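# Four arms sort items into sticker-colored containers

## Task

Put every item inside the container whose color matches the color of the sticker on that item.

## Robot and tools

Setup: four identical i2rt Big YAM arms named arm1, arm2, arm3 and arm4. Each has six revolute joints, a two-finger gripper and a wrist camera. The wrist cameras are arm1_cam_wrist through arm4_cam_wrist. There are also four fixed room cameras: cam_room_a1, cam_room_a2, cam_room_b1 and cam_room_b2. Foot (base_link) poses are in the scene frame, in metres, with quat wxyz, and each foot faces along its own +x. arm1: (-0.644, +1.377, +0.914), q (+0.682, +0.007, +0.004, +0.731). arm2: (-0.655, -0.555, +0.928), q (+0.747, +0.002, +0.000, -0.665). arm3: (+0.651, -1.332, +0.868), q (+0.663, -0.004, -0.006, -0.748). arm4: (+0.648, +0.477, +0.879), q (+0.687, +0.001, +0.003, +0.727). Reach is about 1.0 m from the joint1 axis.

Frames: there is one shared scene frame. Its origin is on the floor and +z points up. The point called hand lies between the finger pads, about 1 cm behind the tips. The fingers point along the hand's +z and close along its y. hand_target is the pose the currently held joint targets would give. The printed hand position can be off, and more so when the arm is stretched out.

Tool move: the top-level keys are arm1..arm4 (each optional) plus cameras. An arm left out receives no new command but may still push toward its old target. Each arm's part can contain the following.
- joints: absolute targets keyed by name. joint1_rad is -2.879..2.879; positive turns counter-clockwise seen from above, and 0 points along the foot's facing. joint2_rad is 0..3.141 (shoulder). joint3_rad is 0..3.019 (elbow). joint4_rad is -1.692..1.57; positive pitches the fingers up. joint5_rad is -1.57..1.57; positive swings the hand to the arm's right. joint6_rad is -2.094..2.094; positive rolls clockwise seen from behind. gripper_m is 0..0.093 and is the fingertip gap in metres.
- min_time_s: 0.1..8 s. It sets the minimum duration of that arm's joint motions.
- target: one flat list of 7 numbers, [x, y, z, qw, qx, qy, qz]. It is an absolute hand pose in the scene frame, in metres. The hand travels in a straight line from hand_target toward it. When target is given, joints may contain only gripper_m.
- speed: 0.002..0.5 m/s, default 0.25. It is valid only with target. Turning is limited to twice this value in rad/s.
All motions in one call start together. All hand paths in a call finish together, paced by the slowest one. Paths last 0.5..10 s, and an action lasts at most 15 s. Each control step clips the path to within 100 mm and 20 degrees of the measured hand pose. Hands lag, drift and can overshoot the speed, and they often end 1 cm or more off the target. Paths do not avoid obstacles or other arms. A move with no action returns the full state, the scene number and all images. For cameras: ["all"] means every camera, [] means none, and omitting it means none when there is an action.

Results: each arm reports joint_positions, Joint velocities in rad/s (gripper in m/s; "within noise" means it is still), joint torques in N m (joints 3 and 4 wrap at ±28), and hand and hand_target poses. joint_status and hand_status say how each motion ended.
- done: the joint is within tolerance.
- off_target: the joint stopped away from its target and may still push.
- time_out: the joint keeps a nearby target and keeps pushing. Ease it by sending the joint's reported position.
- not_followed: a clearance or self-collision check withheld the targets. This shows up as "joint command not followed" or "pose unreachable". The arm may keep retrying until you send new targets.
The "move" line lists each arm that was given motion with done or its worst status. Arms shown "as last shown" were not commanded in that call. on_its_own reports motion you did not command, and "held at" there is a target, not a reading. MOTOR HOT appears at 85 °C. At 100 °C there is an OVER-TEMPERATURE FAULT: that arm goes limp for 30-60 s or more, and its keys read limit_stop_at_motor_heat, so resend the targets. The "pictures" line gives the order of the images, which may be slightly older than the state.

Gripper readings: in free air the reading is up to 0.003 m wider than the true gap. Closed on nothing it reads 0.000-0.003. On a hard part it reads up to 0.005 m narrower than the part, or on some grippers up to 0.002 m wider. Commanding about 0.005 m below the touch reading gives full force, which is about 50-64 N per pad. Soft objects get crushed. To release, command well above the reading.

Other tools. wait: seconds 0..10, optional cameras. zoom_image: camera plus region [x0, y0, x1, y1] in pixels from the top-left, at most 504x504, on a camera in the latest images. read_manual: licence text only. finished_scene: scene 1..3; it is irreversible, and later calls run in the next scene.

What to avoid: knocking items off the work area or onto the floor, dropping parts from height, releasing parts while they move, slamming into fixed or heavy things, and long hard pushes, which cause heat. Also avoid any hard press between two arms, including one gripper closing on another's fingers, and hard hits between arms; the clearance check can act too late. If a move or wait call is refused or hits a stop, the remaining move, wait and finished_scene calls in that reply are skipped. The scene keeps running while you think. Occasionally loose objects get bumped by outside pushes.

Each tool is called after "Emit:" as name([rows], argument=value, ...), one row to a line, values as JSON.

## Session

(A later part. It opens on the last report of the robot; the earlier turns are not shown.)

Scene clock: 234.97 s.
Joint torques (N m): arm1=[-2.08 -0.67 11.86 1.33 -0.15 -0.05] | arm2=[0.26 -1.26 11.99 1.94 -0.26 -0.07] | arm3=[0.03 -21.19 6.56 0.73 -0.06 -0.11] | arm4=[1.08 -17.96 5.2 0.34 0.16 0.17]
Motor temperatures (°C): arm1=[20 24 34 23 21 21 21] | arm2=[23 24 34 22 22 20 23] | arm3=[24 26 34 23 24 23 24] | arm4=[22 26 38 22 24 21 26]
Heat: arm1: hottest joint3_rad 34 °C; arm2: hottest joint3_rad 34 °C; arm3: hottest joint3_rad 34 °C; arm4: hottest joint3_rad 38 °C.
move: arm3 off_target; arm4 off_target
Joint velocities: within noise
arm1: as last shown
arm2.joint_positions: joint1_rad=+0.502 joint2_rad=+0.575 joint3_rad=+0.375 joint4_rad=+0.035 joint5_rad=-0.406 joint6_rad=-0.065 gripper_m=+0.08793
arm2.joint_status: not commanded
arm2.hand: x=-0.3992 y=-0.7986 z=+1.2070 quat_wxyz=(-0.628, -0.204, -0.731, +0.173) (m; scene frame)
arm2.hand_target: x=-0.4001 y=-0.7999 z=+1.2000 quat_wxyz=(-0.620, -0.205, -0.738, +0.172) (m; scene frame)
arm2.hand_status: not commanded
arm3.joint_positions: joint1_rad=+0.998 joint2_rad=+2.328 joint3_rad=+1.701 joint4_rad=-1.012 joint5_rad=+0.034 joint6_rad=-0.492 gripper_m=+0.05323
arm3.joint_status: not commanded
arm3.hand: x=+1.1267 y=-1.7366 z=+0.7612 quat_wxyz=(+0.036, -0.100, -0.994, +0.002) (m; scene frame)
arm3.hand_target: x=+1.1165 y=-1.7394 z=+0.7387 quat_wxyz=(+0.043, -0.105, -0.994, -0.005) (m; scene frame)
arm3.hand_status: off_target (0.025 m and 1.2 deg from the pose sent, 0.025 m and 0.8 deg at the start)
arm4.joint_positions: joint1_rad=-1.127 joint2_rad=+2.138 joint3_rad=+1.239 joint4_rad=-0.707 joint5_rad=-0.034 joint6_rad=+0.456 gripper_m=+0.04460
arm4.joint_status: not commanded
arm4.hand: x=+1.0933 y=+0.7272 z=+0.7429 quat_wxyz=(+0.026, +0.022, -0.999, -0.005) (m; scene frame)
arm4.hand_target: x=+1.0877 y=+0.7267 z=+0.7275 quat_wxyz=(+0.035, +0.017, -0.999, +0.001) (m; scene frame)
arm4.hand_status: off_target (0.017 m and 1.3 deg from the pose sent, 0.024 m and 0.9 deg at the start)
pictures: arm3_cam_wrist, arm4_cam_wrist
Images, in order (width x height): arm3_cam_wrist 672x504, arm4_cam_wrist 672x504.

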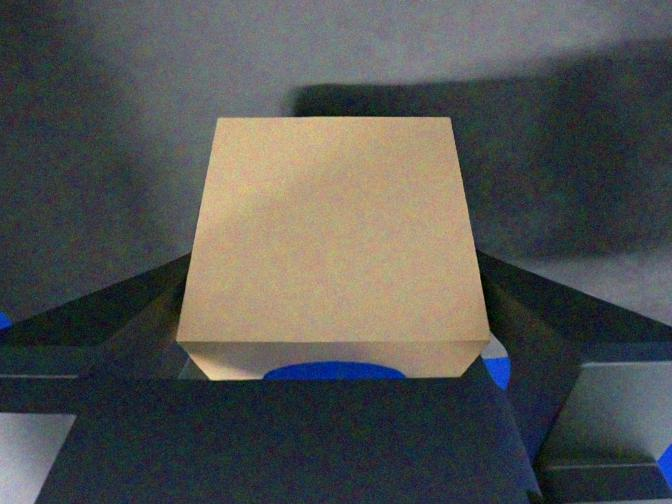

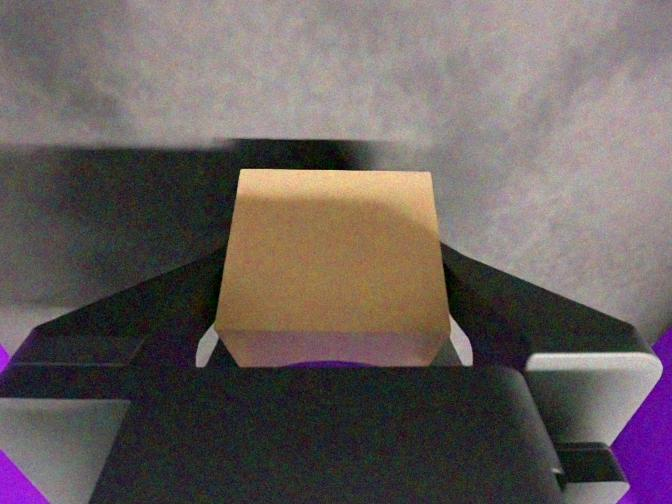

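Arm3 in contact; arm4 a bit more.

Emit:
move(arm3={"target":[1.122,-1.738,0.752,-0.036,0.1044,0.9938,0.0038],"speed":0.04}, arm4={"target":[1.088,0.727,0.717,-0.0349,-0.0175,0.9992,-0.0006],"speed":0.04})

Emit:
move(arm3={"joints":{"gripper_m":0.068}}, arm4={"target":[1.088,0.727,0.706,-0.0349,-0.0175,0.9992,-0.0006],"speed":0.04})

Emit:
move(arm3={"target":[1.115,-1.735,0.96,-0.036,0.1044,0.9938,0.0038],"speed":0.15}, arm4={"target":[1.09,0.727,0.733,-0.028,-0.0175,0.9994,-0.0006],"speed":0.04})

Emit:
move(arm4={"joints":{"gripper_m":0.06}})

Emit:
move(arm4={"target":[1.085,0.72,0.96,-0.036,-0.0175,0.9992,-0.0006],"speed":0.15}, cameras=["arm3_cam_wrist","arm4_cam_wrist","cam_room_a1","cam_room_a2"])

Scene clock: 242.97 s.
Joint torques (N m): arm1=[-2.37 -0.38 11.71 1.31 -0.15 -0.04] | arm2=[0.21 -1.2 11.95 1.94 -0.25 -0.08] | arm3=[0.5 -23.36 6.53 0.32 -0.21 -0.06] | arm4=[1.08 -15.97 5.19 0.58 0.16 0.18]
Motor temperatures (°C): arm1=[20 24 34 23 21 21 21] | arm2=[23 24 34 22 22 20 23] | arm3=[24 27 33 23 24 23 24] | arm4=[22 25 37 22 24 21 26]
Heat: arm1: hottest joint3_rad 34 °C; arm2: hottest joint3_rad 34 °C; arm3: hottest joint3_rad 33 °C; arm4: hottest joint3_rad 37 °C.
move: arm3 off_target; arm4 off_target
Joint velocities: within noise
arm1, arm2: as last shown
arm3.joint_positions: joint1_rad=+0.998 joint2_rad=+2.328 joint3_rad=+1.701 joint4_rad=-1.012 joint5_rad=+0.030 joint6_rad=-0.492 gripper_m=+0.05323
arm3.joint_status: not commanded
arm3.hand: x=+1.1271 y=-1.7361 z=+0.7612 quat_wxyz=(+0.035, -0.100, -0.994, +0.000) (m; scene frame)
arm3.hand_target: x=+1.1219 y=-1.7380 z=+0.7522 quat_wxyz=(+0.036, -0.105, -0.994, -0.004) (m; scene frame)
arm3.hand_status: off_target (0.011 m and 0.7 deg from the pose sent, 0.010 m and 0.8 deg at the start)
arm4.joint_positions: joint1_rad=-1.127 joint2_rad=+2.142 joint3_rad=+1.239 joint4_rad=-0.694 joint5_rad=-0.034 joint6_rad=+0.457 gripper_m=+0.04460
arm4.joint_status: not commanded
arm4.hand: x=+1.0951 y=+0.7282 z=+0.7409 quat_wxyz=(+0.022, +0.021, -0.999, -0.007) (m; scene frame)
arm4.hand_target: x=+1.0872 y=+0.7264 z=+0.7180 quat_wxyz=(+0.035, +0.018, -0.999, +0.001) (m; scene frame)
arm4.hand_status: off_target (0.025 m and 1.8 deg from the pose sent, 0.026 m and 1.3 deg at the start)
pictures: none

Scene clock: 243.93 s.
Joint torques (N m): arm1=[-1.79 -0.26 11.79 1.5 -0.11 -0.06] | arm2=[0.32 -1.2 11.97 1.94 -0.25 -0.07] | arm3=[0.44 -23.3 6.48 0.21 -0.1 -0.06] | arm4=[0.56 -14.27 5.34 1.14 0.19 0.16]
Motor temperatures (°C): arm1=[20 24 34 23 21 21 21] | arm2=[23 24 34 22 22 20 23] | arm3=[24 27 33 23 24 23 24] | arm4=[22 25 36 22 24 21 26]
Heat: arm1: hottest joint3_rad 34 °C; arm2: hottest joint3_rad 34 °C; arm3: hottest joint3_rad 33 °C; arm4: hottest joint3_rad 36 °C.
move: arm3 done; arm4 off_target
Joint velocities: within noise
arm1, arm2: as last shown
arm3.joint_positions: joint1_rad=+0.998 joint2_rad=+2.328 joint3_rad=+1.701 joint4_rad=-1.009 joint5_rad=+0.027 joint6_rad=-0.492 gripper_m=+0.06796
arm3.joint_status: all done
arm3.hand: x=+1.1280 y=-1.7362 z=+0.7611 quat_wxyz=(+0.033, -0.100, -0.994, +0.000) (m; scene frame)
arm3.hand_target: x=+1.1219 y=-1.7380 z=+0.7522 quat_wxyz=(+0.036, -0.105, -0.994, -0.004) (m; scene frame)
arm3.hand_status: not commanded
arm4.joint_positions: joint1_rad=-1.127 joint2_rad=+2.143 joint3_rad=+1.239 joint4_rad=-0.692 joint5_rad=-0.034 joint6_rad=+0.457 gripper_m=+0.04460
arm4.joint_status: not commanded
arm4.hand: x=+1.0953 y=+0.7283 z=+0.7403 quat_wxyz=(+0.022, +0.021, -1.000, -0.008) (m; scene frame)
arm4.hand_target: x=+1.0864 y=+0.7259 z=+0.7080 quat_wxyz=(+0.035, +0.018, -0.999, +0.001) (m; scene frame)
arm4.hand_status: off_target (0.035 m and 1.9 deg from the pose sent, 0.036 m and 1.8 deg at the start)
pictures: none

Scene clock: 246.00 s.
Joint torques (N m): arm1=[-2.02 -0.26 11.86 1.54 -0.15 -0.05] | arm2=[0.21 -1.2 11.95 1.92 -0.26 -0.08] | arm3=[-0.03 -22.95 11.78 -0.62 -0.06 -0.11] | arm4=[1.2 -19.31 4.96 -0.12 0.29 0.15]
Motor temperatures (°C): arm1=[20 24 34 23 21 21 21] | arm2=[23 24 34 22 22 20 23] | arm3=[24 27 33 23 24 23 24] | arm4=[22 25 36 22 24 21 26]
Heat: arm1: hottest joint3_rad 34 °C; arm2: hottest joint3_rad 34 °C; arm3: hottest joint3_rad 33 °C; arm4: hottest joint3_rad 36 °C.
move: arm3 off_target; arm4 done
Joint velocities: within noise
arm1, arm2: as last shown
arm3.joint_positions: joint1_rad=+0.998 joint2_rad=+2.074 joint3_rad=+1.776 joint4_rad=-1.381 joint5_rad=+0.027 joint6_rad=-0.492 gripper_m=+0.06796
arm3.joint_status: not commanded
arm3.hand: x=+1.1108 y=-1.7196 z=+0.9442 quat_wxyz=(+0.051, -0.100, -0.994, -0.012) (m; scene frame)
arm3.hand_target: x=+1.1145 y=-1.7346 z=+0.9601 quat_wxyz=(+0.036, -0.104, -0.994, -0.003) (m; scene frame)
arm3.hand_status: off_target (0.022 m and 2.0 deg from the pose sent, 0.199 m and 0.7 deg at the start)
arm4.joint_positions: joint1_rad=-1.127 joint2_rad=+2.142 joint3_rad=+1.239 joint4_rad=-0.693 joint5_rad=-0.031 joint6_rad=+0.459 gripper_m=+0.04460
arm4.joint_status: not commanded
arm4.hand: x=+1.0955 y=+0.7277 z=+0.7405 quat_wxyz=(+0.021, +0.021, -1.000, -0.006) (m; scene frame)
arm4.hand_target: x=+1.0900 y=+0.7269 z=+0.7331 quat_wxyz=(+0.028, +0.017, -0.999, +0.001) (m; scene frame)
arm4.hand_status: done (0.009 m and 1.2 deg from the pose sent, 0.009 m and 1.3 deg at the start)
pictures: none

Scene clock: 246.47 s.
Joint torques (N m): arm1=[-2.37 -0.91 11.99 1.28 -0.18 -0.05] | arm2=[0.21 -1.2 11.93 1.91 -0.25 -0.08] | arm3=[-0.03 -23.06 11.73 -0.62 -0.05 -0.12] | arm4=[1.03 -19.19 4.92 -0.17 0.16 0.12]
Motor temperatures (°C): arm1=[20 24 34 23 21 21 21] | arm2=[23 24 34 22 22 20 23] | arm3=[24 27 33 23 24 23 24] | arm4=[22 25 36 22 24 21 26]
Heat: arm1: hottest joint3_rad 34 °C; arm2: hottest joint3_rad 34 °C; arm3: hottest joint3_rad 33 °C; arm4: hottest joint3_rad 36 °C.
move: arm4 done
Joint velocities: within noise
arm1, arm2, arm3: as last shown
arm4.joint_positions: joint1_rad=-1.127 joint2_rad=+2.142 joint3_rad=+1.239 joint4_rad=-0.693 joint5_rad=-0.028 joint6_rad=+0.459 gripper_m=+0.05991
arm4.joint_status: all done
arm4.hand: x=+1.0957 y=+0.7274 z=+0.7405 quat_wxyz=(+0.020, +0.020, -1.000, -0.005) (m; scene frame)
arm4.hand_target: x=+1.0900 y=+0.7269 z=+0.7332 quat_wxyz=(+0.028, +0.017, -0.999, +0.001) (m; scene frame)
arm4.hand_status: not commanded
pictures: none

Scene clock: 248.63 s.
Joint torques (N m): arm1=[-2.61 0.15 11.95 1.52 -0.15 -0.07] | arm2=[0.32 -1.26 11.96 1.95 -0.25 -0.08] | arm3=[-0.09 -23.12 11.75 -0.64 -0.06 -0.12] | arm4=[0.21 -18.32 9.95 -0.61 -0.02 0.08]
Motor temperatures (°C): arm1=[20 24 34 23 21 21 21] | arm2=[23 24 34 22 22 20 23] | arm3=[24 27 32 23 24 23 24] | arm4=[22 25 36 22 24 21 26]
Heat: arm1: hottest joint3_rad 34 °C; arm2: hottest joint3_rad 34 °C; arm3: hottest joint3_rad 32 °C; arm4: hottest joint3_rad 36 °C.
move: arm4 off_target
Joint velocities: within noise
arm1, arm2, arm3: as last shown
arm4.joint_positions: joint1_rad=-1.127 joint2_rad=+1.780 joint3_rad=+1.315 joint4_rad=-1.197 joint5_rad=-0.029 joint6_rad=+0.459 gripper_m=+0.05991
arm4.joint_status: not commanded
arm4.hand: x=+1.0721 y=+0.7148 z=+0.9450 quat_wxyz=(+0.050, +0.020, -0.999, +0.010) (m; scene frame)
arm4.hand_target: x=+1.0845 y=+0.7196 z=+0.9602 quat_wxyz=(+0.036, +0.017, -0.999, +0.001) (m; scene frame)
arm4.hand_status: off_target (0.020 m and 1.9 deg from the pose sent, 0.220 m and 1.9 deg at the start)
pictures: arm3_cam_wrist, arm4_cam_wrist, cam_room_a1, cam_room_a2
Images, in order (width x height): arm3_cam_wrist 672x504, arm4_cam_wrist 672x504, cam_room_a1 672x504, cam_room_a2 672x504.

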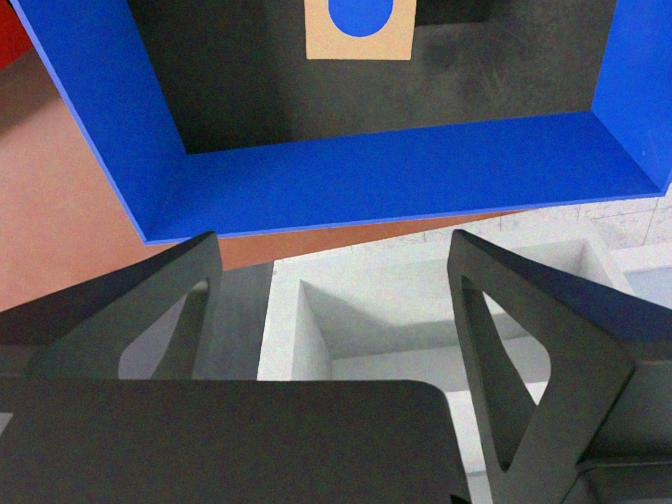

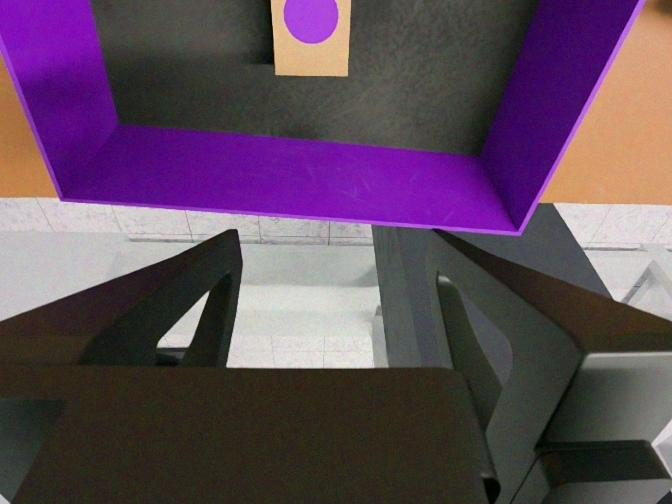

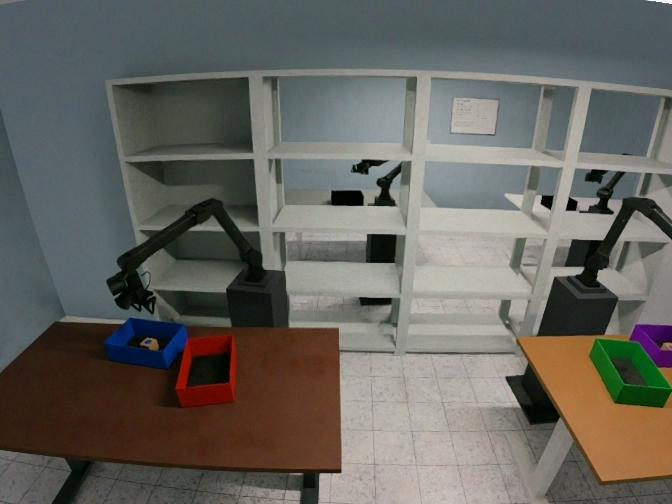

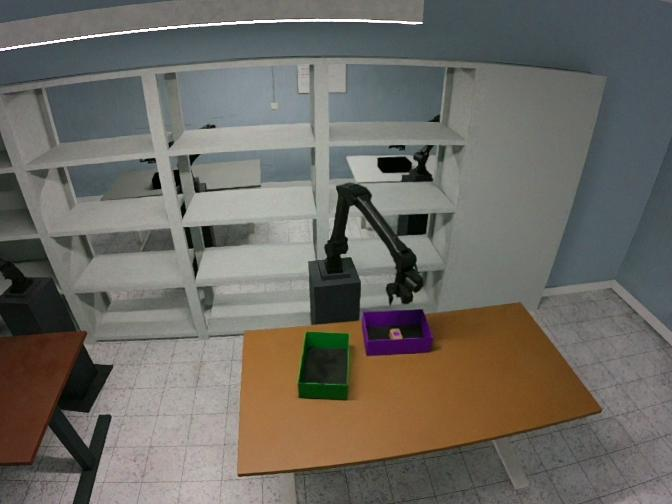

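Emit:
finished_scene(scene=3)

The scene is finished: the task was done.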